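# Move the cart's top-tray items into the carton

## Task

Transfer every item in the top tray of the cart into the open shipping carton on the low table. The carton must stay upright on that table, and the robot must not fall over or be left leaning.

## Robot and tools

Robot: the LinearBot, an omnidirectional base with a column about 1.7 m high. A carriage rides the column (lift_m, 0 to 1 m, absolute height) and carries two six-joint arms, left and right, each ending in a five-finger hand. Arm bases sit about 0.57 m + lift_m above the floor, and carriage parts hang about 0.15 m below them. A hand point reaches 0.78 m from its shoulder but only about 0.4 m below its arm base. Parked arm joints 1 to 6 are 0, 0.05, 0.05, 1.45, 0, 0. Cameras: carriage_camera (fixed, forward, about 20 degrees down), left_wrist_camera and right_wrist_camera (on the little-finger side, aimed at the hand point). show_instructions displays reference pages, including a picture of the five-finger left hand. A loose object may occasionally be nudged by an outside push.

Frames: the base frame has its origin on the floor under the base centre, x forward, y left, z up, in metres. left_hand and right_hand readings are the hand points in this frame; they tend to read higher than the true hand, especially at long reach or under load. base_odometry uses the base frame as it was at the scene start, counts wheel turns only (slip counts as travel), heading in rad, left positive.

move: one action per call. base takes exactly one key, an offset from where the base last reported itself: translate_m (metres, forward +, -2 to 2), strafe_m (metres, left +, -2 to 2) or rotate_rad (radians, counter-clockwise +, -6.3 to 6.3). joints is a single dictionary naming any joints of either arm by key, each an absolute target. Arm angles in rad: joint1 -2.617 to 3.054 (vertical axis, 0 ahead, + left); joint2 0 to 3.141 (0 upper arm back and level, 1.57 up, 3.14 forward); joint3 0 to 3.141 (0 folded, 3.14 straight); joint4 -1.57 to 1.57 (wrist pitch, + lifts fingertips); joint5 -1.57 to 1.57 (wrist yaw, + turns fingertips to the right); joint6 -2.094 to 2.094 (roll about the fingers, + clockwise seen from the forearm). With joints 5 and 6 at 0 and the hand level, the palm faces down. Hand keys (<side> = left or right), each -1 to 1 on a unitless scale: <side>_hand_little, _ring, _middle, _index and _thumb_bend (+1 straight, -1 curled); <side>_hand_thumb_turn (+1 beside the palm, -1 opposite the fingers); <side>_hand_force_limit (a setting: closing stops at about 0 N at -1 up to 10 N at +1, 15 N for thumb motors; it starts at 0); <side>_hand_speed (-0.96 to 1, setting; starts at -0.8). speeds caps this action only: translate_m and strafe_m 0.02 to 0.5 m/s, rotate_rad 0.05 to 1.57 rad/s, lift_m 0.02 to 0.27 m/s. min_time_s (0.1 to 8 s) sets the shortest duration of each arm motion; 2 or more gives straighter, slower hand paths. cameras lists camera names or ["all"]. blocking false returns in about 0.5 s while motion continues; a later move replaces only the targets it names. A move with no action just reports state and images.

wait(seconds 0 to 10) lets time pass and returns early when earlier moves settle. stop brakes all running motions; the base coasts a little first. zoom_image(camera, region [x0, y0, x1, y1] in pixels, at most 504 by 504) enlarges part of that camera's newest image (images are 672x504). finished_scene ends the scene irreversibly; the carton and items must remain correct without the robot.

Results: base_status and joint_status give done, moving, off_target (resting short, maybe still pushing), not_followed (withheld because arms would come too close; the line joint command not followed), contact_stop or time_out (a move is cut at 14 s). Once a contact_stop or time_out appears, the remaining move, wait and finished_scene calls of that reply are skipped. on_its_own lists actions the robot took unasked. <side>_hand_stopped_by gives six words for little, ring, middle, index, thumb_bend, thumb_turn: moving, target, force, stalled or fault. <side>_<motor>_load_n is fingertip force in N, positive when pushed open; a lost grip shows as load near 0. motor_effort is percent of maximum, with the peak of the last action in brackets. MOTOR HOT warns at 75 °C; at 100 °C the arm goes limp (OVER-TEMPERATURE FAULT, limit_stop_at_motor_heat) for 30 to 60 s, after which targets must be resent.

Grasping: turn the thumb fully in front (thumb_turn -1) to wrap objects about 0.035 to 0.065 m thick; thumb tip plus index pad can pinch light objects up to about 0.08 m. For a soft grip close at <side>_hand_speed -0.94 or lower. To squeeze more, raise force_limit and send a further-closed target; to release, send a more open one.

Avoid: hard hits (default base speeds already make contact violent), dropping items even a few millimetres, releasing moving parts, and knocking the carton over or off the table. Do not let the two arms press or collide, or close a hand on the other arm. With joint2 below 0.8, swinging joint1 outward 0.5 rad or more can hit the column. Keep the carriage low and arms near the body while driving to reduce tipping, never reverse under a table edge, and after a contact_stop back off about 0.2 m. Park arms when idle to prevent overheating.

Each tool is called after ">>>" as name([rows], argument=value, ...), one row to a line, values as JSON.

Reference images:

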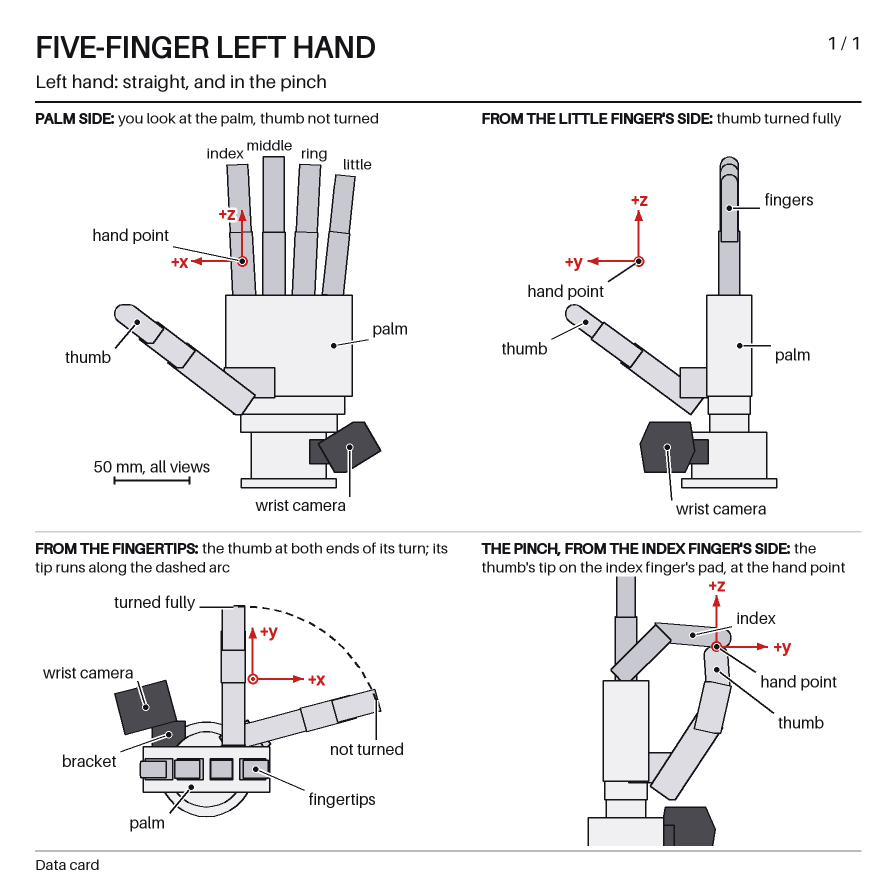

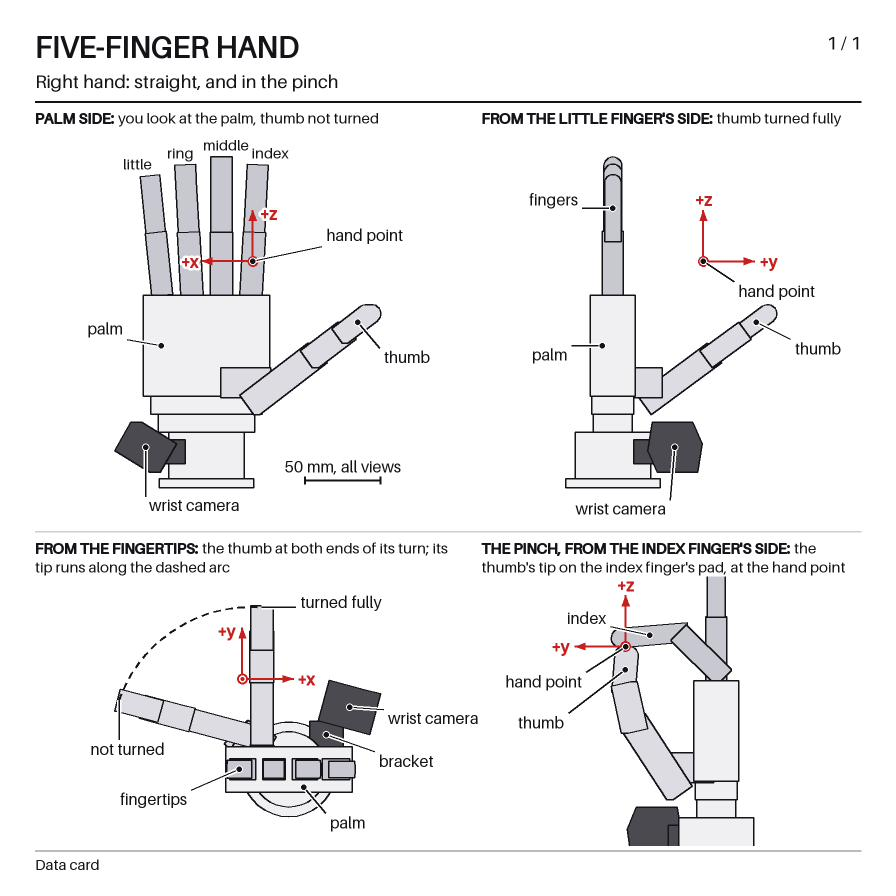

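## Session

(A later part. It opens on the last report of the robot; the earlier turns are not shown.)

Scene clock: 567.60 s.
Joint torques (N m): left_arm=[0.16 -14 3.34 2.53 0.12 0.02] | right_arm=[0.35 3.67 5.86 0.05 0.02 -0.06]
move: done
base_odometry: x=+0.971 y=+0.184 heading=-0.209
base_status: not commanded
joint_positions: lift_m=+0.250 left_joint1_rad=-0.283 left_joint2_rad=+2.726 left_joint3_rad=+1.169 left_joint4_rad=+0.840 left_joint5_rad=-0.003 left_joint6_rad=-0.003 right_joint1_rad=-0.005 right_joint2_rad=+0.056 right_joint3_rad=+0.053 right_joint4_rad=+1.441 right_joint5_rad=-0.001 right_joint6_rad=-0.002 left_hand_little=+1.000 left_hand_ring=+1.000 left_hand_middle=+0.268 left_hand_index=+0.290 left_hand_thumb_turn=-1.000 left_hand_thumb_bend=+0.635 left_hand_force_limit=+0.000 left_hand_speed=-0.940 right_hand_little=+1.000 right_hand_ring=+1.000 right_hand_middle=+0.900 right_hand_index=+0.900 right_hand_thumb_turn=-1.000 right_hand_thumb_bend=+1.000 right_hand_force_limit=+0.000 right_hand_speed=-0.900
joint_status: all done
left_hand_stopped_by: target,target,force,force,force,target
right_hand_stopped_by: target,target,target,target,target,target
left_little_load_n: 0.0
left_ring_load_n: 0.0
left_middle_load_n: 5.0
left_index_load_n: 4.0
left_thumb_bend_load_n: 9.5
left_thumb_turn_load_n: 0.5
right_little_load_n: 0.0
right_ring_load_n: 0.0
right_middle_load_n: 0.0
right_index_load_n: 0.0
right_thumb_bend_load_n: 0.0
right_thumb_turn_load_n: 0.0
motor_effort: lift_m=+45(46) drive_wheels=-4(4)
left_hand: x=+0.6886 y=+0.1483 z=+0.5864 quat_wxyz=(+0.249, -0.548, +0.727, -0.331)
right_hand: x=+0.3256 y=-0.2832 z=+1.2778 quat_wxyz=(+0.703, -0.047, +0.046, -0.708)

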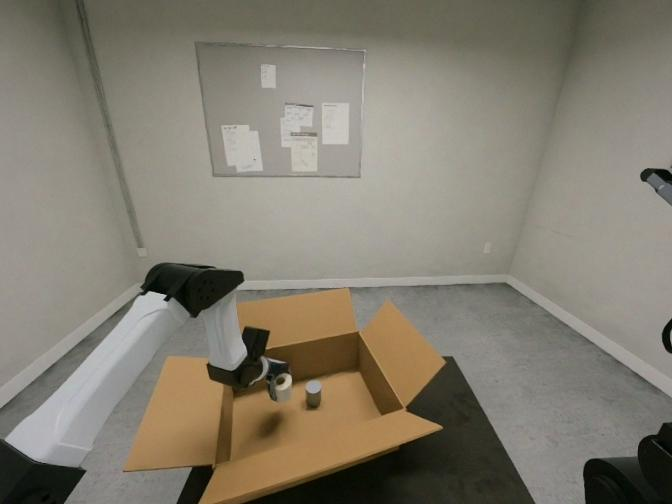

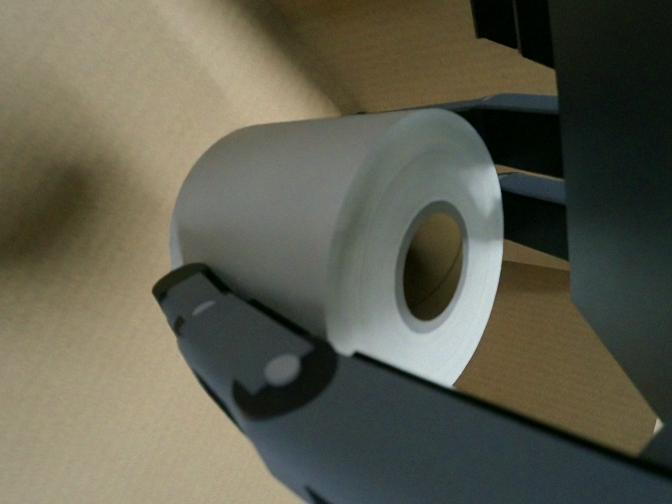

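>>> move(joints={"lift_m": 0.168}, speeds={"lift_m": 0.1}, cameras=[])

>>> move(joints={"lift_m": 0.156}, speeds={"lift_m": 0.03}, cameras=["left_wrist_camera", "carriage_camera"])

>>> zoom_image(camera="carriage_camera", region=[200, 300, 380, 440])

Scene clock: 574.93 s.
Joint torques (N m): left_arm=[0.38 -13.9 3.21 2.39 0.09 0.02] | right_arm=[0.34 3.78 5.86 0.02 0.01 -0.07]
move: done
base_odometry: x=+0.971 y=+0.184 heading=-0.209
base_status: not commanded
joint_positions: lift_m=+0.168 left_joint1_rad=-0.283 left_joint2_rad=+2.727 left_joint3_rad=+1.169 left_joint4_rad=+0.842 left_joint5_rad=-0.003 left_joint6_rad=-0.003 right_joint1_rad=-0.005 right_joint2_rad=+0.056 right_joint3_rad=+0.053 right_joint4_rad=+1.444 right_joint5_rad=-0.001 right_joint6_rad=-0.002 left_hand_little=+1.000 left_hand_ring=+1.000 left_hand_middle=+0.268 left_hand_index=+0.290 left_hand_thumb_turn=-1.000 left_hand_thumb_bend=+0.635 left_hand_force_limit=+0.000 left_hand_speed=-0.940 right_hand_little=+1.000 right_hand_ring=+1.000 right_hand_middle=+0.900 right_hand_index=+0.900 right_hand_thumb_turn=-1.000 right_hand_thumb_bend=+1.000 right_hand_force_limit=+0.000 right_hand_speed=-0.900
joint_status: all done
left_hand_stopped_by: target,target,force,force,force,target
right_hand_stopped_by: target,target,target,target,target,target
left_little_load_n: 0.0
left_ring_load_n: -0.5
left_middle_load_n: 5.0
left_index_load_n: 3.5
left_thumb_bend_load_n: 9.5
left_thumb_turn_load_n: 0.5
right_little_load_n: 0.0
right_ring_load_n: 0.0
right_middle_load_n: 0.0
right_index_load_n: 0.0
right_thumb_bend_load_n: 0.0
right_thumb_turn_load_n: 0.0
motor_effort: lift_m=+45(46) drive_wheels=-4(4)
left_hand: x=+0.6888 y=+0.1483 z=+0.5045 quat_wxyz=(+0.249, -0.548, +0.726, -0.331)
right_hand: x=+0.3249 y=-0.2832 z=+1.1960 quat_wxyz=(+0.703, -0.046, +0.045, -0.708)

Scene clock: 575.70 s.
Joint torques (N m): left_arm=[0.03 -14.12 3.52 2.44 0.09 -0.02] | right_arm=[0.28 3.77 5.93 0.01 0.01 -0.08]
move: done
base_odometry: x=+0.971 y=+0.184 heading=-0.209
base_status: not commanded
joint_positions: lift_m=+0.156 left_joint1_rad=-0.283 left_joint2_rad=+2.727 left_joint3_rad=+1.169 left_joint4_rad=+0.842 left_joint5_rad=-0.003 left_joint6_rad=-0.003 right_joint1_rad=-0.005 right_joint2_rad=+0.055 right_joint3_rad=+0.053 right_joint4_rad=+1.444 right_joint5_rad=-0.001 right_joint6_rad=-0.002 left_hand_little=+1.000 left_hand_ring=+1.000 left_hand_middle=+0.268 left_hand_index=+0.290 left_hand_thumb_turn=-1.000 left_hand_thumb_bend=+0.635 left_hand_force_limit=+0.000 left_hand_speed=-0.940 right_hand_little=+1.000 right_hand_ring=+1.000 right_hand_middle=+0.900 right_hand_index=+0.900 right_hand_thumb_turn=-1.000 right_hand_thumb_bend=+1.000 right_hand_force_limit=+0.000 right_hand_speed=-0.900
joint_status: all done
left_hand_stopped_by: target,target,force,force,force,target
right_hand_stopped_by: target,target,target,target,target,target
left_little_load_n: 0.0
left_ring_load_n: -0.5
left_middle_load_n: 5.0
left_index_load_n: 3.5
left_thumb_bend_load_n: 9.5
left_thumb_turn_load_n: 0.5
right_little_load_n: 0.0
right_ring_load_n: 0.0
right_middle_load_n: -0.5
right_index_load_n: 0.0
right_thumb_bend_load_n: -0.5
right_thumb_turn_load_n: 0.0
motor_effort: lift_m=+44(45) drive_wheels=-4(4)
left_hand: x=+0.6888 y=+0.1483 z=+0.4926 quat_wxyz=(+0.249, -0.548, +0.726, -0.331)
right_hand: x=+0.3248 y=-0.2832 z=+1.1841 quat_wxyz=(+0.703, -0.046, +0.045, -0.708)
pictures: carriage_camera, left_wrist_camera

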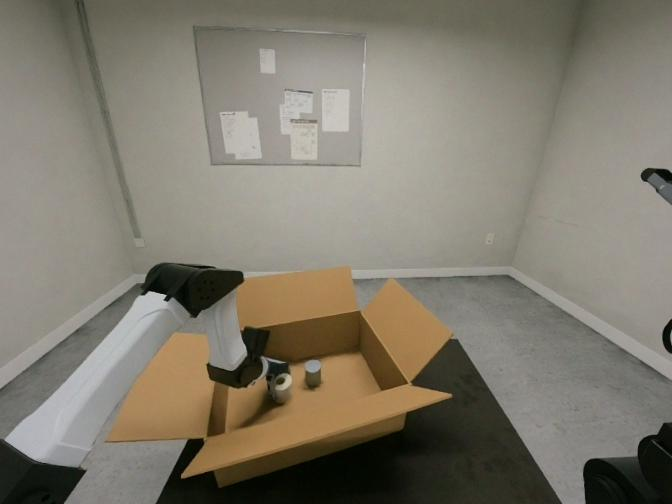

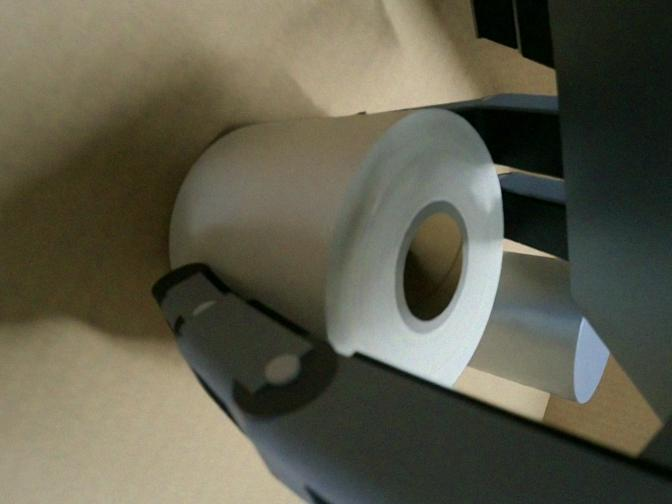

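Scaled by 2.800 from the camera's image (finer frame: 960x720).

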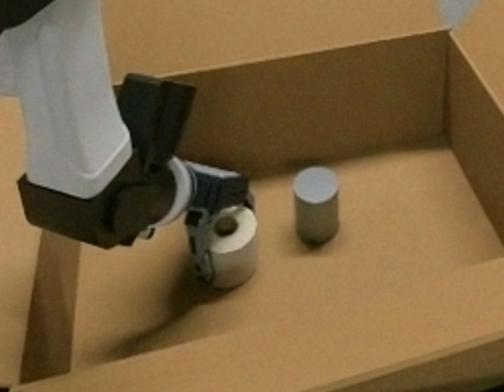

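>>> move(joints={"lift_m": 0.149}, speeds={"lift_m": 0.03}, cameras=[])

>>> move(joints={"lift_m": 0.143}, speeds={"lift_m": 0.03}, cameras=["left_wrist_camera"])

Scene clock: 579.33 s.
Joint torques (N m): left_arm=[0.32 -13.97 3.14 2.21 0.03 -0.02] | right_arm=[0.29 3.88 5.87 0.06 0.02 -0.07]
move: done
base_odometry: x=+0.971 y=+0.184 heading=-0.209
base_status: not commanded
joint_positions: lift_m=+0.149 left_joint1_rad=-0.283 left_joint2_rad=+2.727 left_joint3_rad=+1.169 left_joint4_rad=+0.866 left_joint5_rad=-0.002 left_joint6_rad=-0.003 right_joint1_rad=-0.005 right_joint2_rad=+0.055 right_joint3_rad=+0.052 right_joint4_rad=+1.445 right_joint5_rad=-0.001 right_joint6_rad=-0.002 left_hand_little=+1.000 left_hand_ring=+1.000 left_hand_middle=+0.268 left_hand_index=+0.290 left_hand_thumb_turn=-1.000 left_hand_thumb_bend=+0.635 left_hand_force_limit=+0.000 left_hand_speed=-0.940 right_hand_little=+1.000 right_hand_ring=+1.000 right_hand_middle=+0.900 right_hand_index=+0.900 right_hand_thumb_turn=-1.000 right_hand_thumb_bend=+1.000 right_hand_force_limit=+0.000 right_hand_speed=-0.900
joint_status: all done
left_hand_stopped_by: target,target,force,force,force,target
right_hand_stopped_by: target,target,target,target,target,target
left_little_load_n: 0.0
left_ring_load_n: 0.0
left_middle_load_n: 5.0
left_index_load_n: 4.0
left_thumb_bend_load_n: 9.0
left_thumb_turn_load_n: 0.0
right_little_load_n: 0.0
right_ring_load_n: 0.0
right_middle_load_n: 0.0
right_index_load_n: 0.0
right_thumb_bend_load_n: 0.0
right_thumb_turn_load_n: 0.0
motor_effort: lift_m=+43(43) drive_wheels=+4(4)
left_hand: x=+0.6938 y=+0.1467 z=+0.4897 quat_wxyz=(+0.256, -0.545, +0.722, -0.340)
right_hand: x=+0.3247 y=-0.2832 z=+1.1771 quat_wxyz=(+0.703, -0.046, +0.045, -0.708)

Scene clock: 579.87 s.
Joint torques (N m): left_arm=[0.18 -13.96 3.29 1.89 0.09 0] | right_arm=[0.32 3.89 6.04 0.03 0.02 -0.06]
move: done
base_odometry: x=+0.971 y=+0.184 heading=-0.209
base_status: not commanded
joint_positions: lift_m=+0.143 left_joint1_rad=-0.283 left_joint2_rad=+2.727 left_joint3_rad=+1.169 left_joint4_rad=+0.891 left_joint5_rad=-0.001 left_joint6_rad=-0.003 right_joint1_rad=-0.005 right_joint2_rad=+0.055 right_joint3_rad=+0.052 right_joint4_rad=+1.445 right_joint5_rad=-0.001 right_joint6_rad=-0.002 left_hand_little=+1.000 left_hand_ring=+1.000 left_hand_middle=+0.268 left_hand_index=+0.290 left_hand_thumb_turn=-1.000 left_hand_thumb_bend=+0.635 left_hand_force_limit=+0.000 left_hand_speed=-0.940 right_hand_little=+1.000 right_hand_ring=+1.000 right_hand_middle=+0.900 right_hand_index=+0.900 right_hand_thumb_turn=-1.000 right_hand_thumb_bend=+1.000 right_hand_force_limit=+0.000 right_hand_speed=-0.900
joint_status: all done
left_hand_stopped_by: target,target,force,force,force,target
right_hand_stopped_by: target,target,target,target,target,target
left_little_load_n: 0.0
left_ring_load_n: 0.0
left_middle_load_n: 4.0
left_index_load_n: 3.0
left_thumb_bend_load_n: 8.5
left_thumb_turn_load_n: 0.0
right_little_load_n: 0.0
right_ring_load_n: 0.0
right_middle_load_n: 0.0
right_index_load_n: 0.0
right_thumb_bend_load_n: 0.0
right_thumb_turn_load_n: 0.0
motor_effort: lift_m=+42(43) drive_wheels=+4(4)
left_hand: x=+0.6987 y=+0.1450 z=+0.4880 quat_wxyz=(+0.262, -0.542, +0.718, -0.349)
right_hand: x=+0.3248 y=-0.2832 z=+1.1710 quat_wxyz=(+0.703, -0.046, +0.045, -0.708)

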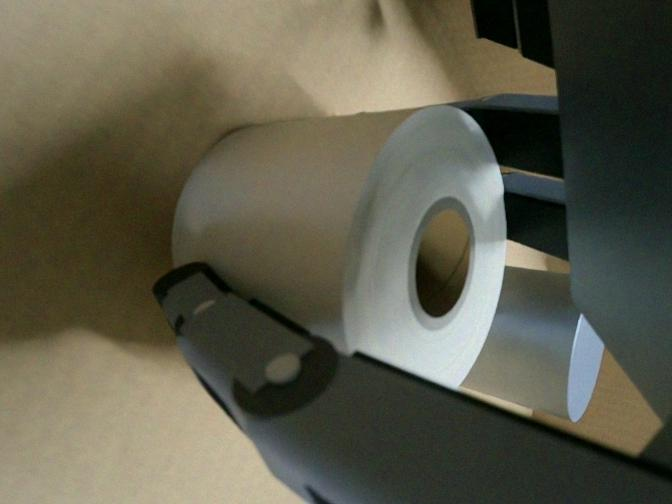

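>>> move(joints={"lift_m": 0.152}, speeds={"lift_m": 0.04}, cameras=[])

>>> move(joints={"left_hand_speed": -0.9, "left_hand_index": 0.85, "left_hand_middle": 0.85, "left_hand_thumb_bend": 1.0}, cameras=["left_wrist_camera"])

Scene clock: 583.67 s.
Joint torques (N m): left_arm=[0.1 -13.82 3.11 2.37 0.09 0.02] | right_arm=[0.31 3.78 6.02 0.03 0.02 -0.07]
move: done
base_odometry: x=+0.971 y=+0.184 heading=-0.209
base_status: not commanded
joint_positions: lift_m=+0.152 left_joint1_rad=-0.283 left_joint2_rad=+2.727 left_joint3_rad=+1.169 left_joint4_rad=+0.854 left_joint5_rad=-0.001 left_joint6_rad=-0.003 right_joint1_rad=-0.005 right_joint2_rad=+0.055 right_joint3_rad=+0.052 right_joint4_rad=+1.445 right_joint5_rad=-0.001 right_joint6_rad=-0.002 left_hand_little=+1.000 left_hand_ring=+1.000 left_hand_middle=+0.268 left_hand_index=+0.290 left_hand_thumb_turn=-1.000 left_hand_thumb_bend=+0.635 left_hand_force_limit=+0.000 left_hand_speed=-0.940 right_hand_little=+1.000 right_hand_ring=+1.000 right_hand_middle=+0.900 right_hand_index=+0.900 right_hand_thumb_turn=-1.000 right_hand_thumb_bend=+1.000 right_hand_force_limit=+0.000 right_hand_speed=-0.900
joint_status: all done
left_hand_stopped_by: target,target,force,force,force,target
right_hand_stopped_by: target,target,target,target,target,target
left_little_load_n: 0.0
left_ring_load_n: 0.0
left_middle_load_n: 4.5
left_index_load_n: 3.5
left_thumb_bend_load_n: 9.0
left_thumb_turn_load_n: 0.0
right_little_load_n: 0.0
right_ring_load_n: 0.0
right_middle_load_n: 0.0
right_index_load_n: 0.0
right_thumb_bend_load_n: 0.0
right_thumb_turn_load_n: 0.0
motor_effort: lift_m=+46(52) drive_wheels=+4(4)
left_hand: x=+0.6911 y=+0.1472 z=+0.4904 quat_wxyz=(+0.252, -0.546, +0.725, -0.336)
right_hand: x=+0.3248 y=-0.2832 z=+1.1797 quat_wxyz=(+0.703, -0.046, +0.045, -0.708)

Scene clock: 586.70 s.
Joint torques (N m): left_arm=[0.17 -13.98 3.26 2.33 0.1 0.01] | right_arm=[0.34 3.81 5.98 0.04 0 -0.08]
move: done
base_odometry: x=+0.971 y=+0.184 heading=-0.209
base_status: not commanded
joint_positions: lift_m=+0.152 left_joint1_rad=-0.283 left_joint2_rad=+2.727 left_joint3_rad=+1.169 left_joint4_rad=+0.854 left_joint5_rad=-0.001 left_joint6_rad=-0.003 right_joint1_rad=-0.005 right_joint2_rad=+0.055 right_joint3_rad=+0.052 right_joint4_rad=+1.445 right_joint5_rad=-0.001 right_joint6_rad=-0.002 left_hand_little=+1.000 left_hand_ring=+1.000 left_hand_middle=+0.850 left_hand_index=+0.850 left_hand_thumb_turn=-1.000 left_hand_thumb_bend=+1.000 left_hand_force_limit=+0.000 left_hand_speed=-0.900 right_hand_little=+1.000 right_hand_ring=+1.000 right_hand_middle=+0.900 right_hand_index=+0.900 right_hand_thumb_turn=-1.000 right_hand_thumb_bend=+1.000 right_hand_force_limit=+0.000 right_hand_speed=-0.900
joint_status: all done
left_hand_stopped_by: target,target,target,target,target,target
right_hand_stopped_by: target,target,target,target,target,target
left_little_load_n: 0.0
left_ring_load_n: 0.0
left_middle_load_n: 0.0
left_index_load_n: 0.0
left_thumb_bend_load_n: 0.0
left_thumb_turn_load_n: 0.0
right_little_load_n: 0.0
right_ring_load_n: 0.0
right_middle_load_n: 0.0
right_index_load_n: 0.0
right_thumb_bend_load_n: 0.0
right_thumb_turn_load_n: 0.0
motor_effort: lift_m=+46(47) drive_wheels=+4(4)
left_hand: x=+0.6911 y=+0.1472 z=+0.4904 quat_wxyz=(+0.252, -0.546, +0.725, -0.336)
right_hand: x=+0.3248 y=-0.2832 z=+1.1797 quat_wxyz=(+0.703, -0.046, +0.045, -0.708)

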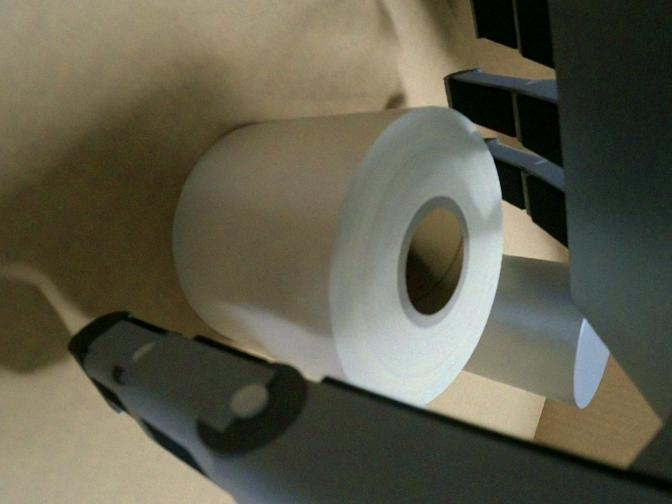

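>>> move(joints={"lift_m": 0.45}, speeds={"lift_m": 0.2}, cameras=[])

>>> move(joints={"left_joint1_rad": 0, "left_joint2_rad": 1.57, "left_joint3_rad": 0.8, "left_joint4_rad": 0.3}, min_time_s=2, cameras=["carriage_camera"])

>>> zoom_image(camera="carriage_camera", region=[180, 280, 450, 500])

>>> move(base={"translate_m": -0.3}, speeds={"translate_m": 0.25}, joints={"left_joint1_rad": 0, "left_joint2_rad": 0.05, "left_joint3_rad": 0.05, "left_joint4_rad": 1.45}, cameras=[])

>>> move(base={"rotate_rad": 2.915}, speeds={"rotate_rad": 1.2}, cameras=["carriage_camera"])

Scene clock: 645.83 s.
Joint torques (N m): left_arm=[0.31 -14.09 3.38 2.17 0.08 -0.02] | right_arm=[0.38 3.77 5.94 0.02 0.02 -0.06]
move: done
base_odometry: x=+0.971 y=+0.184 heading=-0.209
base_status: not commanded
joint_positions: lift_m=+0.450 left_joint1_rad=-0.283 left_joint2_rad=+2.727 left_joint3_rad=+1.168 left_joint4_rad=+0.865 left_joint5_rad=-0.001 left_joint6_rad=-0.003 right_joint1_rad=-0.005 right_joint2_rad=+0.055 right_joint3_rad=+0.052 right_joint4_rad=+1.445 right_joint5_rad=-0.001 right_joint6_rad=-0.002 left_hand_little=+1.000 left_hand_ring=+1.000 left_hand_middle=+0.850 left_hand_index=+0.850 left_hand_thumb_turn=-1.000 left_hand_thumb_bend=+1.000 left_hand_force_limit=+0.000 left_hand_speed=-0.900 right_hand_little=+1.000 right_hand_ring=+1.000 right_hand_middle=+0.900 right_hand_index=+0.900 right_hand_thumb_turn=-1.000 right_hand_thumb_bend=+1.000 right_hand_force_limit=+0.000 right_hand_speed=-0.900
joint_status: all done
left_hand_stopped_by: target,target,target,target,target,target
right_hand_stopped_by: target,target,target,target,target,target
left_little_load_n: 0.0
left_ring_load_n: -0.5
left_middle_load_n: 0.0
left_index_load_n: 0.0
left_thumb_bend_load_n: 0.0
left_thumb_turn_load_n: 0.0
right_little_load_n: 0.0
right_ring_load_n: 0.0
right_middle_load_n: 0.0
right_index_load_n: 0.0
right_thumb_bend_load_n: 0.0
right_thumb_turn_load_n: 0.0
motor_effort: lift_m=+45(55) drive_wheels=+4(4)
left_hand: x=+0.6932 y=+0.1466 z=+0.7901 quat_wxyz=(+0.255, -0.545, +0.723, -0.340)
right_hand: x=+0.3247 y=-0.2832 z=+1.4779 quat_wxyz=(+0.703, -0.046, +0.045, -0.708)

Scene clock: 648.13 s.
Joint torques (N m): left_arm=[0.2 -11.52 5.98 2.32 0.1 -0.02] | right_arm=[0.38 3.77 5.93 0.04 0.02 -0.07]
move: done
base_odometry: x=+0.971 y=+0.184 heading=-0.209
base_status: not commanded
joint_positions: lift_m=+0.450 left_joint1_rad=-0.005 left_joint2_rad=+1.600 left_joint3_rad=+0.807 left_joint4_rad=+0.305 left_joint5_rad=-0.001 left_joint6_rad=-0.003 right_joint1_rad=-0.005 right_joint2_rad=+0.055 right_joint3_rad=+0.052 right_joint4_rad=+1.445 right_joint5_rad=-0.001 right_joint6_rad=-0.002 left_hand_little=+1.000 left_hand_ring=+1.000 left_hand_middle=+0.850 left_hand_index=+0.850 left_hand_thumb_turn=-1.000 left_hand_thumb_bend=+1.000 left_hand_force_limit=+0.000 left_hand_speed=-0.900 right_hand_little=+1.000 right_hand_ring=+1.000 right_hand_middle=+0.900 right_hand_index=+0.900 right_hand_thumb_turn=-1.000 right_hand_thumb_bend=+1.000 right_hand_force_limit=+0.000 right_hand_speed=-0.900
joint_status: all done
left_hand_stopped_by: target,target,target,target,target,target
right_hand_stopped_by: target,target,target,target,target,target
left_little_load_n: 0.0
left_ring_load_n: 0.0
left_middle_load_n: 0.0
left_index_load_n: 0.0
left_thumb_bend_load_n: 0.0
left_thumb_turn_load_n: 0.0
right_little_load_n: 0.0
right_ring_load_n: 0.0
right_middle_load_n: 0.0
right_index_load_n: 0.0
right_thumb_bend_load_n: 0.0
right_thumb_turn_load_n: 0.0
motor_effort: lift_m=+45(45) drive_wheels=+4(4)
left_hand: x=+0.6798 y=+0.2807 z=+1.0983 quat_wxyz=(+0.363, -0.606, +0.606, -0.366)
right_hand: x=+0.3247 y=-0.2832 z=+1.4779 quat_wxyz=(+0.703, -0.046, +0.045, -0.708)

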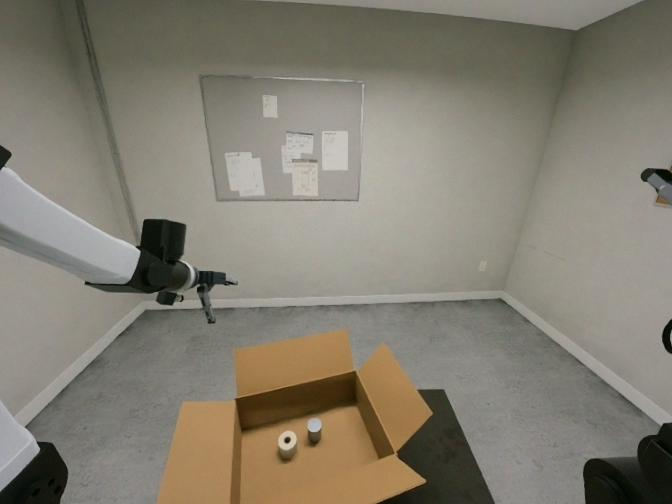

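Scaled by 1.867 from the camera's image (finer frame: 960x720).

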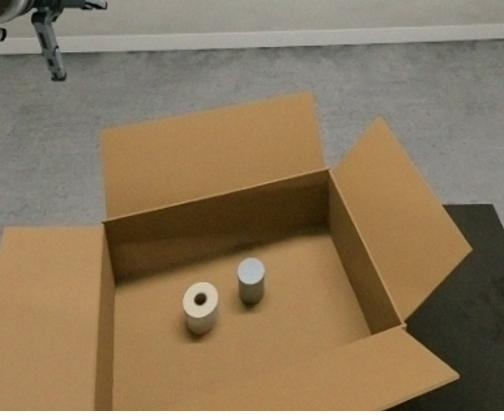

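Scene clock: 650.73 s.
Joint torques (N m): left_arm=[0.2 3.41 4.63 0.18 0.13 -0.03] | right_arm=[0.36 4.05 6.02 -0.04 0.03 -0.06]
move: done
base_odometry: x=+0.677 y=+0.246 heading=-0.209
base_status: done
joint_positions: lift_m=+0.450 left_joint1_rad=-0.005 left_joint2_rad=+0.057 left_joint3_rad=+0.058 left_joint4_rad=+1.445 left_joint5_rad=-0.002 left_joint6_rad=-0.003 right_joint1_rad=-0.005 right_joint2_rad=+0.053 right_joint3_rad=+0.052 right_joint4_rad=+1.450 right_joint5_rad=-0.001 right_joint6_rad=-0.002 left_hand_little=+1.000 left_hand_ring=+1.000 left_hand_middle=+0.850 left_hand_index=+0.850 left_hand_thumb_turn=-1.000 left_hand_thumb_bend=+1.000 left_hand_force_limit=+0.000 left_hand_speed=-0.900 right_hand_little=+1.000 right_hand_ring=+1.000 right_hand_middle=+0.900 right_hand_index=+0.900 right_hand_thumb_turn=-1.000 right_hand_thumb_bend=+1.000 right_hand_force_limit=+0.000 right_hand_speed=-0.900
joint_status: all done
left_hand_stopped_by: target,target,target,target,target,target
right_hand_stopped_by: target,target,target,target,target,target
left_little_load_n: 0.0
left_ring_load_n: 0.0
left_middle_load_n: 0.0
left_index_load_n: 0.0
left_thumb_bend_load_n: 0.0
left_thumb_turn_load_n: 0.0
right_little_load_n: 0.0
right_ring_load_n: 0.0
right_middle_load_n: 0.0
right_index_load_n: 0.0
right_thumb_bend_load_n: 0.0
right_thumb_turn_load_n: 0.0
motor_effort: lift_m=+45(45) drive_wheels=+0(10)
left_hand: x=+0.3229 y=+0.2825 z=+1.4798 quat_wxyz=(+0.703, -0.044, +0.043, -0.709)
right_hand: x=+0.3230 y=-0.2831 z=+1.4784 quat_wxyz=(+0.703, -0.044, +0.043, -0.708)

Scene clock: 654.97 s.
Joint torques (N m): left_arm=[0.23 3.48 4.63 0.13 0.08 0.03] | right_arm=[0.18 4 6.01 -0.01 0.03 -0.05]
move: done
base_odometry: x=+0.678 y=+0.246 heading=+2.706
base_status: done
joint_positions: lift_m=+0.450 left_joint1_rad=-0.005 left_joint2_rad=+0.057 left_joint3_rad=+0.056 left_joint4_rad=+1.445 left_joint5_rad=-0.002 left_joint6_rad=-0.003 right_joint1_rad=-0.004 right_joint2_rad=+0.053 right_joint3_rad=+0.052 right_joint4_rad=+1.449 right_joint5_rad=-0.001 right_joint6_rad=-0.002 left_hand_little=+1.000 left_hand_ring=+1.000 left_hand_middle=+0.850 left_hand_index=+0.850 left_hand_thumb_turn=-1.000 left_hand_thumb_bend=+1.000 left_hand_force_limit=+0.000 left_hand_speed=-0.900 right_hand_little=+1.000 right_hand_ring=+1.000 right_hand_middle=+0.900 right_hand_index=+0.900 right_hand_thumb_turn=-1.000 right_hand_thumb_bend=+1.000 right_hand_force_limit=+0.000 right_hand_speed=-0.900
joint_status: not commanded
left_hand_stopped_by: target,target,target,target,target,target
right_hand_stopped_by: target,target,target,target,target,target
left_little_load_n: 0.0
left_ring_load_n: 0.0
left_middle_load_n: 0.0
left_index_load_n: 0.0
left_thumb_bend_load_n: 0.0
left_thumb_turn_load_n: 0.0
right_little_load_n: 0.0
right_ring_load_n: 0.0
right_middle_load_n: 0.0
right_index_load_n: 0.0
right_thumb_bend_load_n: 0.0
right_thumb_turn_load_n: 0.0
motor_effort: lift_m=+45(45) drive_wheels=+3(8)
left_hand: x=+0.3235 y=+0.2825 z=+1.4792 quat_wxyz=(+0.703, -0.045, +0.044, -0.708)
right_hand: x=+0.3232 y=-0.2830 z=+1.4783 quat_wxyz=(+0.704, -0.044, +0.043, -0.708)

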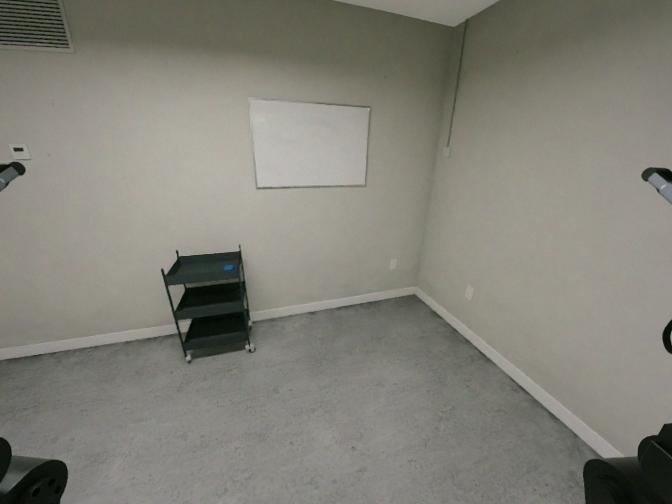

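>>> move(base={"translate_m": 1.43}, speeds={"translate_m": 0.4}, joints={"right_hand_index": 1.0, "right_hand_middle": 1.0}, cameras=[])

>>> move(base={"rotate_rad": 1.326}, joints={"lift_m": 0.6}, cameras=["carriage_camera"])

>>> zoom_image(camera="carriage_camera", region=[240, 300, 480, 500])

Scene clock: 665.77 s.
Joint torques (N m): left_arm=[0.29 3.6 4.53 0.03 0.11 0.01] | right_arm=[0.17 3.78 5.89 0 0.01 -0.06]
move: done
base_odometry: x=-0.619 y=+0.848 heading=+2.706
base_status: done
joint_positions: lift_m=+0.450 left_joint1_rad=-0.005 left_joint2_rad=+0.057 left_joint3_rad=+0.056 left_joint4_rad=+1.448 left_joint5_rad=-0.002 left_joint6_rad=-0.003 right_joint1_rad=-0.004 right_joint2_rad=+0.053 right_joint3_rad=+0.052 right_joint4_rad=+1.449 right_joint5_rad=-0.001 right_joint6_rad=-0.002 left_hand_little=+1.000 left_hand_ring=+1.000 left_hand_middle=+0.850 left_hand_index=+0.850 left_hand_thumb_turn=-1.000 left_hand_thumb_bend=+1.000 left_hand_force_limit=+0.000 left_hand_speed=-0.900 right_hand_little=+1.000 right_hand_ring=+1.000 right_hand_middle=+1.000 right_hand_index=+1.000 right_hand_thumb_turn=-1.000 right_hand_thumb_bend=+1.000 right_hand_force_limit=+0.000 right_hand_speed=-0.900
joint_status: all done
left_hand_stopped_by: target,target,target,target,target,target
right_hand_stopped_by: target,target,target,target,target,target
left_little_load_n: 0.0
left_ring_load_n: 0.0
left_middle_load_n: 0.0
left_index_load_n: 0.0
left_thumb_bend_load_n: 0.0
left_thumb_turn_load_n: 0.0
right_little_load_n: 0.0
right_ring_load_n: 0.0
right_middle_load_n: 0.0
right_index_load_n: 0.0
right_thumb_bend_load_n: 0.0
right_thumb_turn_load_n: 0.0
motor_effort: lift_m=+45(45) drive_wheels=-3(12)
left_hand: x=+0.3228 y=+0.2825 z=+1.4794 quat_wxyz=(+0.703, -0.044, +0.043, -0.709)
right_hand: x=+0.3231 y=-0.2830 z=+1.4783 quat_wxyz=(+0.704, -0.044, +0.043, -0.708)

Scene clock: 668.67 s.
Joint torques (N m): left_arm=[0.17 3.56 5.27 0.15 0.13 -0.01] | right_arm=[0.17 3.97 5.96 -0.04 0.03 -0.06]
move: done
base_odometry: x=-0.619 y=+0.848 heading=-2.251
base_status: done
joint_positions: lift_m=+0.600 left_joint1_rad=-0.005 left_joint2_rad=+0.056 left_joint3_rad=+0.050 left_joint4_rad=+1.448 left_joint5_rad=-0.002 left_joint6_rad=-0.003 right_joint1_rad=-0.004 right_joint2_rad=+0.053 right_joint3_rad=+0.052 right_joint4_rad=+1.449 right_joint5_rad=-0.001 right_joint6_rad=-0.002 left_hand_little=+1.000 left_hand_ring=+1.000 left_hand_middle=+0.850 left_hand_index=+0.850 left_hand_thumb_turn=-1.000 left_hand_thumb_bend=+1.000 left_hand_force_limit=+0.000 left_hand_speed=-0.900 right_hand_little=+1.000 right_hand_ring=+1.000 right_hand_middle=+1.000 right_hand_index=+1.000 right_hand_thumb_turn=-1.000 right_hand_thumb_bend=+1.000 right_hand_force_limit=+0.000 right_hand_speed=-0.900
joint_status: all done
left_hand_stopped_by: target,target,target,target,target,target
right_hand_stopped_by: target,target,target,target,target,target
left_little_load_n: 0.0
left_ring_load_n: 0.0
left_middle_load_n: 0.0
left_index_load_n: 0.0
left_thumb_bend_load_n: 0.0
left_thumb_turn_load_n: 0.0
right_little_load_n: 0.0
right_ring_load_n: 0.0
right_middle_load_n: 0.0
right_index_load_n: 0.0
right_thumb_bend_load_n: 0.0
right_thumb_turn_load_n: 0.0
motor_effort: lift_m=+45(55) drive_wheels=+3(8)
left_hand: x=+0.3247 y=+0.2825 z=+1.6272 quat_wxyz=(+0.703, -0.046, +0.045, -0.708)
right_hand: x=+0.3231 y=-0.2830 z=+1.6283 quat_wxyz=(+0.704, -0.044, +0.043, -0.708)

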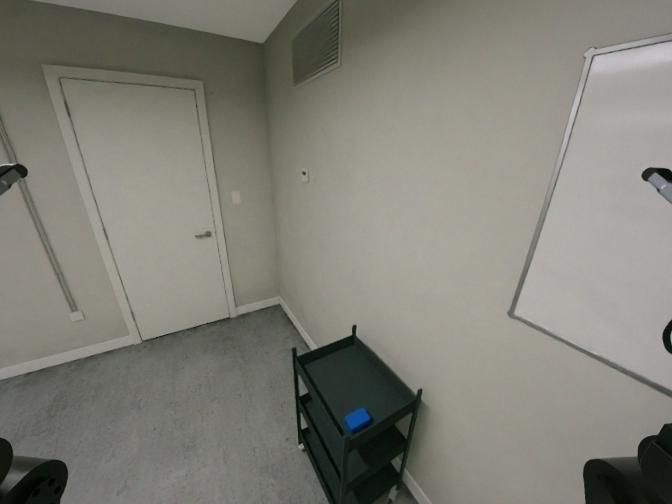

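Scaled by 2.100 from the camera's image (finer frame: 960x720).

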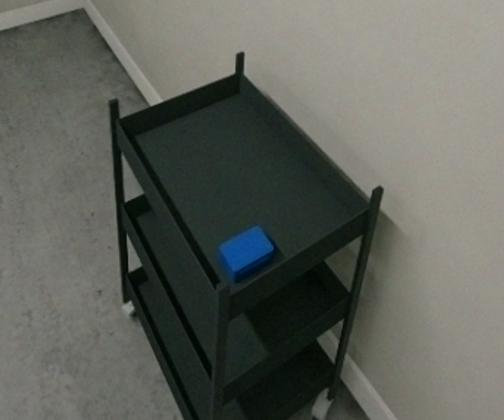

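>>> move(base={"translate_m": 0.15}, speeds={"translate_m": 0.15}, cameras=[])

>>> move(joints={"right_joint1_rad": 0.3, "right_joint2_rad": 1.9, "right_joint3_rad": 0.9, "right_joint4_rad": 0.3}, min_time_s=2, cameras=["carriage_camera"])

>>> zoom_image(camera="carriage_camera", region=[260, 350, 440, 504])

Scene clock: 725.20 s.
Joint torques (N m): left_arm=[0.08 3.4 5.55 0.07 0.1 -0.04] | right_arm=[0.18 4.1 5.91 -0.01 0.02 -0.07]
move: done
base_odometry: x=-0.714 y=+0.732 heading=-2.250
base_status: done
joint_positions: lift_m=+0.600 left_joint1_rad=-0.005 left_joint2_rad=+0.056 left_joint3_rad=+0.050 left_joint4_rad=+1.449 left_joint5_rad=-0.002 left_joint6_rad=-0.003 right_joint1_rad=-0.004 right_joint2_rad=+0.053 right_joint3_rad=+0.052 right_joint4_rad=+1.450 right_joint5_rad=-0.001 right_joint6_rad=-0.002 left_hand_little=+1.000 left_hand_ring=+1.000 left_hand_middle=+0.850 left_hand_index=+0.850 left_hand_thumb_turn=-1.000 left_hand_thumb_bend=+1.000 left_hand_force_limit=+0.000 left_hand_speed=-0.900 right_hand_little=+1.000 right_hand_ring=+1.000 right_hand_middle=+1.000 right_hand_index=+1.000 right_hand_thumb_turn=-1.000 right_hand_thumb_bend=+1.000 right_hand_force_limit=+0.000 right_hand_speed=-0.900
joint_status: not commanded
left_hand_stopped_by: target,target,target,target,target,target
right_hand_stopped_by: target,target,target,target,target,target
left_little_load_n: 0.0
left_ring_load_n: 0.0
left_middle_load_n: 0.0
left_index_load_n: 0.0
left_thumb_bend_load_n: 0.0
left_thumb_turn_load_n: 0.0
right_little_load_n: 0.0
right_ring_load_n: 0.0
right_middle_load_n: 0.0
right_index_load_n: 0.0
right_thumb_bend_load_n: 0.0
right_thumb_turn_load_n: 0.0
motor_effort: lift_m=+45(46) drive_wheels=-4(7)
left_hand: x=+0.3244 y=+0.2825 z=+1.6273 quat_wxyz=(+0.703, -0.046, +0.045, -0.708)
right_hand: x=+0.3229 y=-0.2830 z=+1.6284 quat_wxyz=(+0.704, -0.044, +0.043, -0.708)

Scene clock: 727.57 s.
Joint torques (N m): left_arm=[0.18 3.6 5.37 0.07 0.09 -0.09] | right_arm=[0.28 -7.8 8.77 1.66 0.03 -0.09]
move: done
base_odometry: x=-0.714 y=+0.732 heading=-2.250
base_status: not commanded
joint_positions: lift_m=+0.600 left_joint1_rad=-0.005 left_joint2_rad=+0.056 left_joint3_rad=+0.050 left_joint4_rad=+1.449 left_joint5_rad=-0.002 left_joint6_rad=-0.003 right_joint1_rad=+0.296 right_joint2_rad=+1.888 right_joint3_rad=+0.880 right_joint4_rad=+0.318 right_joint5_rad=-0.001 right_joint6_rad=-0.002 left_hand_little=+1.000 left_hand_ring=+1.000 left_hand_middle=+0.850 left_hand_index=+0.850 left_hand_thumb_turn=-1.000 left_hand_thumb_bend=+1.000 left_hand_force_limit=+0.000 left_hand_speed=-0.900 right_hand_little=+1.000 right_hand_ring=+1.000 right_hand_middle=+1.000 right_hand_index=+1.000 right_hand_thumb_turn=-1.000 right_hand_thumb_bend=+1.000 right_hand_force_limit=+0.000 right_hand_speed=-0.900
joint_status: all done
left_hand_stopped_by: target,target,target,target,target,target
right_hand_stopped_by: target,target,target,target,target,target
left_little_load_n: 0.0
left_ring_load_n: 0.0
left_middle_load_n: 0.0
left_index_load_n: 0.0
left_thumb_bend_load_n: 0.0
left_thumb_turn_load_n: 0.0
right_little_load_n: 0.0
right_ring_load_n: -0.5
right_middle_load_n: -0.5
right_index_load_n: 0.0
right_thumb_bend_load_n: 0.0
right_thumb_turn_load_n: 0.0
motor_effort: lift_m=+45(46) drive_wheels=+4(4)
left_hand: x=+0.3243 y=+0.2825 z=+1.6274 quat_wxyz=(+0.703, -0.046, +0.045, -0.708)
right_hand: x=+0.6527 y=-0.1523 z=+1.1542 quat_wxyz=(+0.343, -0.727, +0.538, -0.254)

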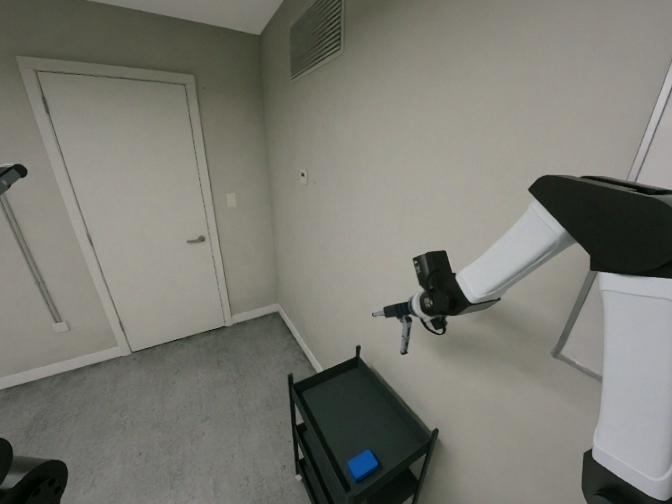

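Scaled by 2.800 from the camera's image (finer frame: 960x720).

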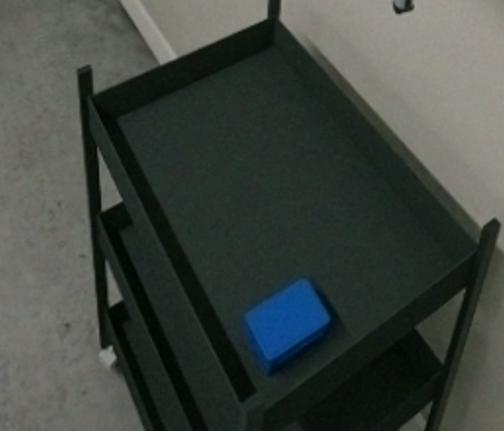

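>>> move(joints={"right_joint1_rad": 0.483, "right_joint2_rad": 2.582, "right_joint3_rad": 1.07, "right_joint4_rad": 0.612}, min_time_s=2, cameras=[])

>>> move(joints={"lift_m": 0.45}, cameras=["carriage_camera", "right_wrist_camera"])

>>> zoom_image(camera="carriage_camera", region=[260, 330, 440, 484])

Scene clock: 745.33 s.
Joint torques (N m): left_arm=[0.31 3.7 5.52 0.11 0.13 0.04] | right_arm=[0.31 -9.81 5.19 1.64 0.04 -0.08]
move: done
base_odometry: x=-0.714 y=+0.732 heading=-2.250
base_status: not commanded
joint_positions: lift_m=+0.600 left_joint1_rad=-0.005 left_joint2_rad=+0.056 left_joint3_rad=+0.050 left_joint4_rad=+1.449 left_joint5_rad=-0.002 left_joint6_rad=-0.003 right_joint1_rad=+0.479 right_joint2_rad=+2.566 right_joint3_rad=+1.057 right_joint4_rad=+0.599 right_joint5_rad=-0.001 right_joint6_rad=-0.002 left_hand_little=+1.000 left_hand_ring=+1.000 left_hand_middle=+0.850 left_hand_index=+0.850 left_hand_thumb_turn=-1.000 left_hand_thumb_bend=+1.000 left_hand_force_limit=+0.000 left_hand_speed=-0.900 right_hand_little=+1.000 right_hand_ring=+1.000 right_hand_middle=+1.000 right_hand_index=+1.000 right_hand_thumb_turn=-1.000 right_hand_thumb_bend=+1.000 right_hand_force_limit=+0.000 right_hand_speed=-0.900
joint_status: all done
left_hand_stopped_by: target,target,target,target,target,target
right_hand_stopped_by: target,target,target,target,target,target
left_little_load_n: 0.0
left_ring_load_n: 0.0
left_middle_load_n: 0.0
left_index_load_n: 0.0
left_thumb_bend_load_n: 0.0
left_thumb_turn_load_n: 0.0
right_little_load_n: -0.5
right_ring_load_n: 0.0
right_middle_load_n: 0.0
right_index_load_n: 0.0
right_thumb_bend_load_n: 0.0
right_thumb_turn_load_n: 0.0
motor_effort: lift_m=+45(46) drive_wheels=+4(4)
left_hand: x=+0.3243 y=+0.2825 z=+1.6274 quat_wxyz=(+0.703, -0.046, +0.045, -0.708)
right_hand: x=+0.5995 y=-0.0866 z=+0.9500 quat_wxyz=(+0.277, -0.809, +0.490, -0.169)

Scene clock: 746.47 s.
Joint torques (N m): left_arm=[0.01 3.32 5.27 0.07 0.11 -0.02] | right_arm=[0.21 -11.1 4.66 1.57 0.03 -0.07]
move: done
base_odometry: x=-0.714 y=+0.732 heading=-2.250
base_status: not commanded
joint_positions: lift_m=+0.450 left_joint1_rad=-0.005 left_joint2_rad=+0.056 left_joint3_rad=+0.049 left_joint4_rad=+1.450 left_joint5_rad=-0.002 left_joint6_rad=-0.003 right_joint1_rad=+0.479 right_joint2_rad=+2.577 right_joint3_rad=+1.062 right_joint4_rad=+0.612 right_joint5_rad=-0.001 right_joint6_rad=-0.002 left_hand_little=+1.000 left_hand_ring=+1.000 left_hand_middle=+0.850 left_hand_index=+0.850 left_hand_thumb_turn=-1.000 left_hand_thumb_bend=+1.000 left_hand_force_limit=+0.000 left_hand_speed=-0.900 right_hand_little=+1.000 right_hand_ring=+1.000 right_hand_middle=+1.000 right_hand_index=+1.000 right_hand_thumb_turn=-1.000 right_hand_thumb_bend=+1.000 right_hand_force_limit=+0.000 right_hand_speed=-0.900
joint_status: all done
left_hand_stopped_by: target,target,target,target,target,target
right_hand_stopped_by: target,target,target,target,target,target
left_little_load_n: 0.0
left_ring_load_n: 0.0
left_middle_load_n: 0.0
left_index_load_n: 0.0
left_thumb_bend_load_n: 0.0
left_thumb_turn_load_n: 0.0
right_little_load_n: 0.0
right_ring_load_n: 0.0
right_middle_load_n: 0.0
right_index_load_n: 0.0
right_thumb_bend_load_n: 0.0
right_thumb_turn_load_n: 0.0
motor_effort: lift_m=+45(46) drive_wheels=+4(4)
left_hand: x=+0.3243 y=+0.2825 z=+1.4773 quat_wxyz=(+0.703, -0.046, +0.045, -0.708)
right_hand: x=+0.6009 y=-0.0859 z=+0.7977 quat_wxyz=(+0.280, -0.808, +0.490, -0.170)

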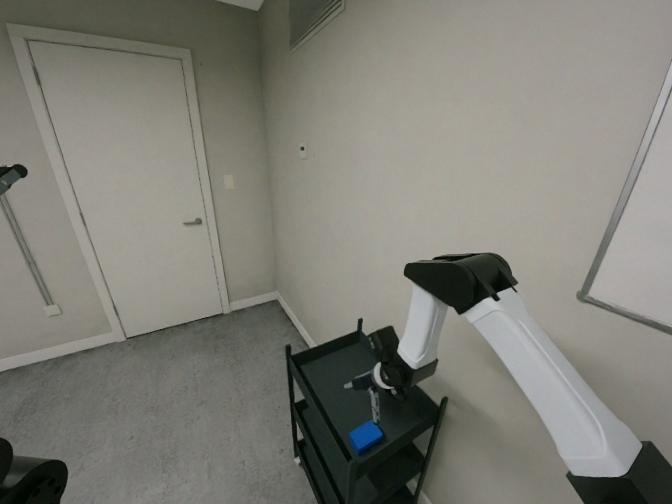

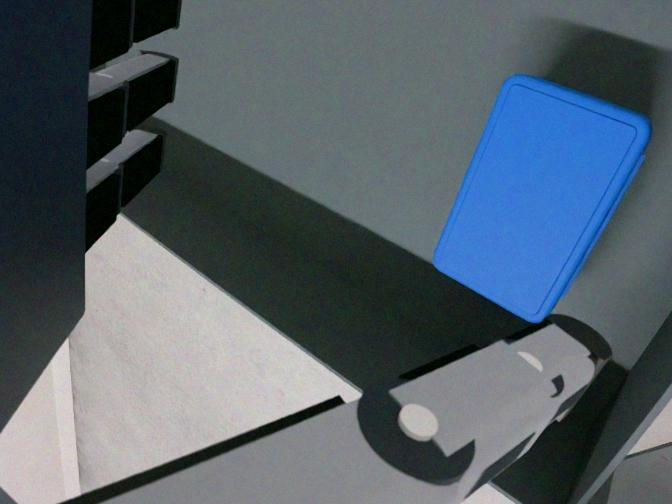

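Scaled by 2.800 from the camera's image (finer frame: 960x720).

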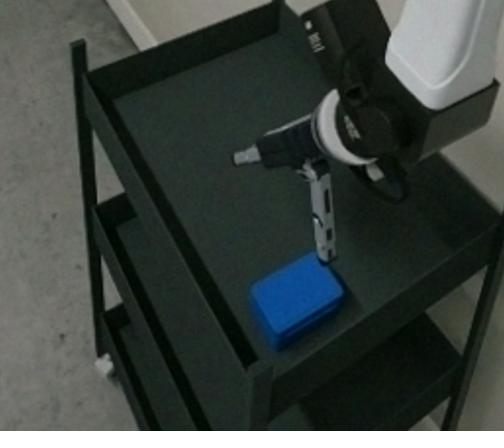

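>>> move(joints={"lift_m": 0.375}, speeds={"lift_m": 0.1}, cameras=["carriage_camera", "right_wrist_camera"])

>>> zoom_image(camera="carriage_camera", region=[300, 350, 440, 470])

Scene clock: 756.53 s.
Joint torques (N m): left_arm=[0.01 3.52 5.48 0.1 0.11 -0.05] | right_arm=[0.27 -11.02 4.57 1.56 0.03 -0.08]
move: done
base_odometry: x=-0.714 y=+0.732 heading=-2.250
base_status: not commanded
joint_positions: lift_m=+0.375 left_joint1_rad=-0.005 left_joint2_rad=+0.056 left_joint3_rad=+0.049 left_joint4_rad=+1.450 left_joint5_rad=-0.002 left_joint6_rad=-0.003 right_joint1_rad=+0.479 right_joint2_rad=+2.578 right_joint3_rad=+1.063 right_joint4_rad=+0.613 right_joint5_rad=-0.001 right_joint6_rad=-0.002 left_hand_little=+1.000 left_hand_ring=+1.000 left_hand_middle=+0.850 left_hand_index=+0.850 left_hand_thumb_turn=-1.000 left_hand_thumb_bend=+1.000 left_hand_force_limit=+0.000 left_hand_speed=-0.900 right_hand_little=+1.000 right_hand_ring=+1.000 right_hand_middle=+1.000 right_hand_index=+1.000 right_hand_thumb_turn=-1.000 right_hand_thumb_bend=+1.000 right_hand_force_limit=+0.000 right_hand_speed=-0.900
joint_status: all done
left_hand_stopped_by: target,target,target,target,target,target
right_hand_stopped_by: target,target,target,target,target,target
left_little_load_n: 0.0
left_ring_load_n: 0.0
left_middle_load_n: 0.0
left_index_load_n: 0.0
left_thumb_bend_load_n: 0.0
left_thumb_turn_load_n: 0.0
right_little_load_n: 0.0
right_ring_load_n: 0.0
right_middle_load_n: 0.0
right_index_load_n: 0.0
right_thumb_bend_load_n: 0.0
right_thumb_turn_load_n: 0.0
motor_effort: lift_m=+45(46) drive_wheels=-4(4)
left_hand: x=+0.3242 y=+0.2825 z=+1.4024 quat_wxyz=(+0.703, -0.046, +0.044, -0.708)
right_hand: x=+0.6017 y=-0.0855 z=+0.7228 quat_wxyz=(+0.281, -0.808, +0.490, -0.171)

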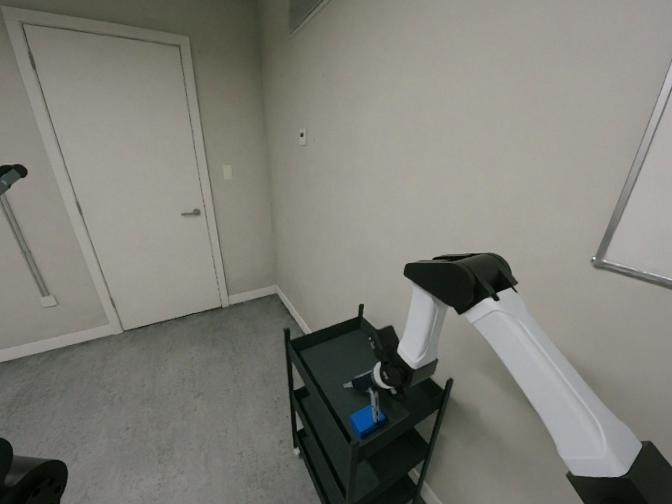

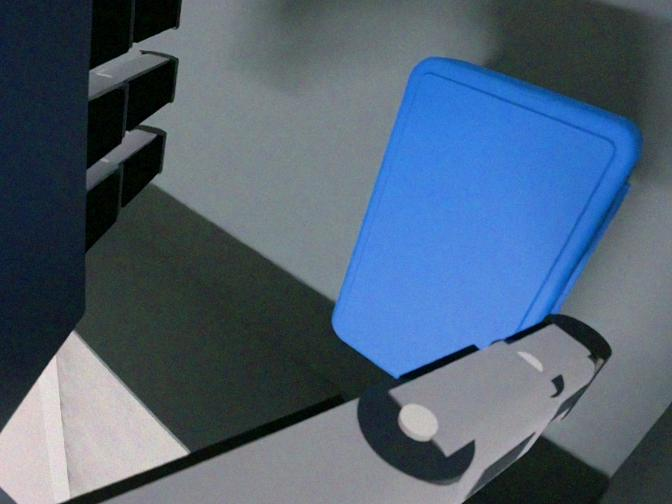

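Scaled by 3.600 from the camera's image (finer frame: 960x720).

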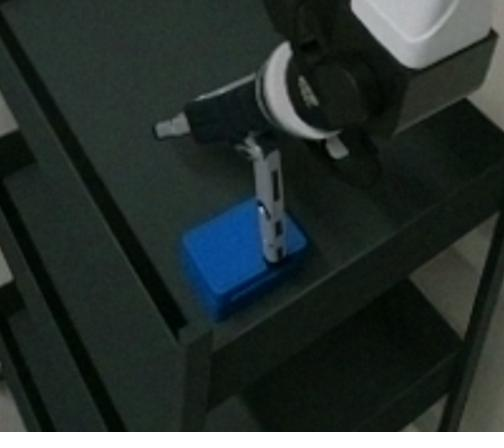

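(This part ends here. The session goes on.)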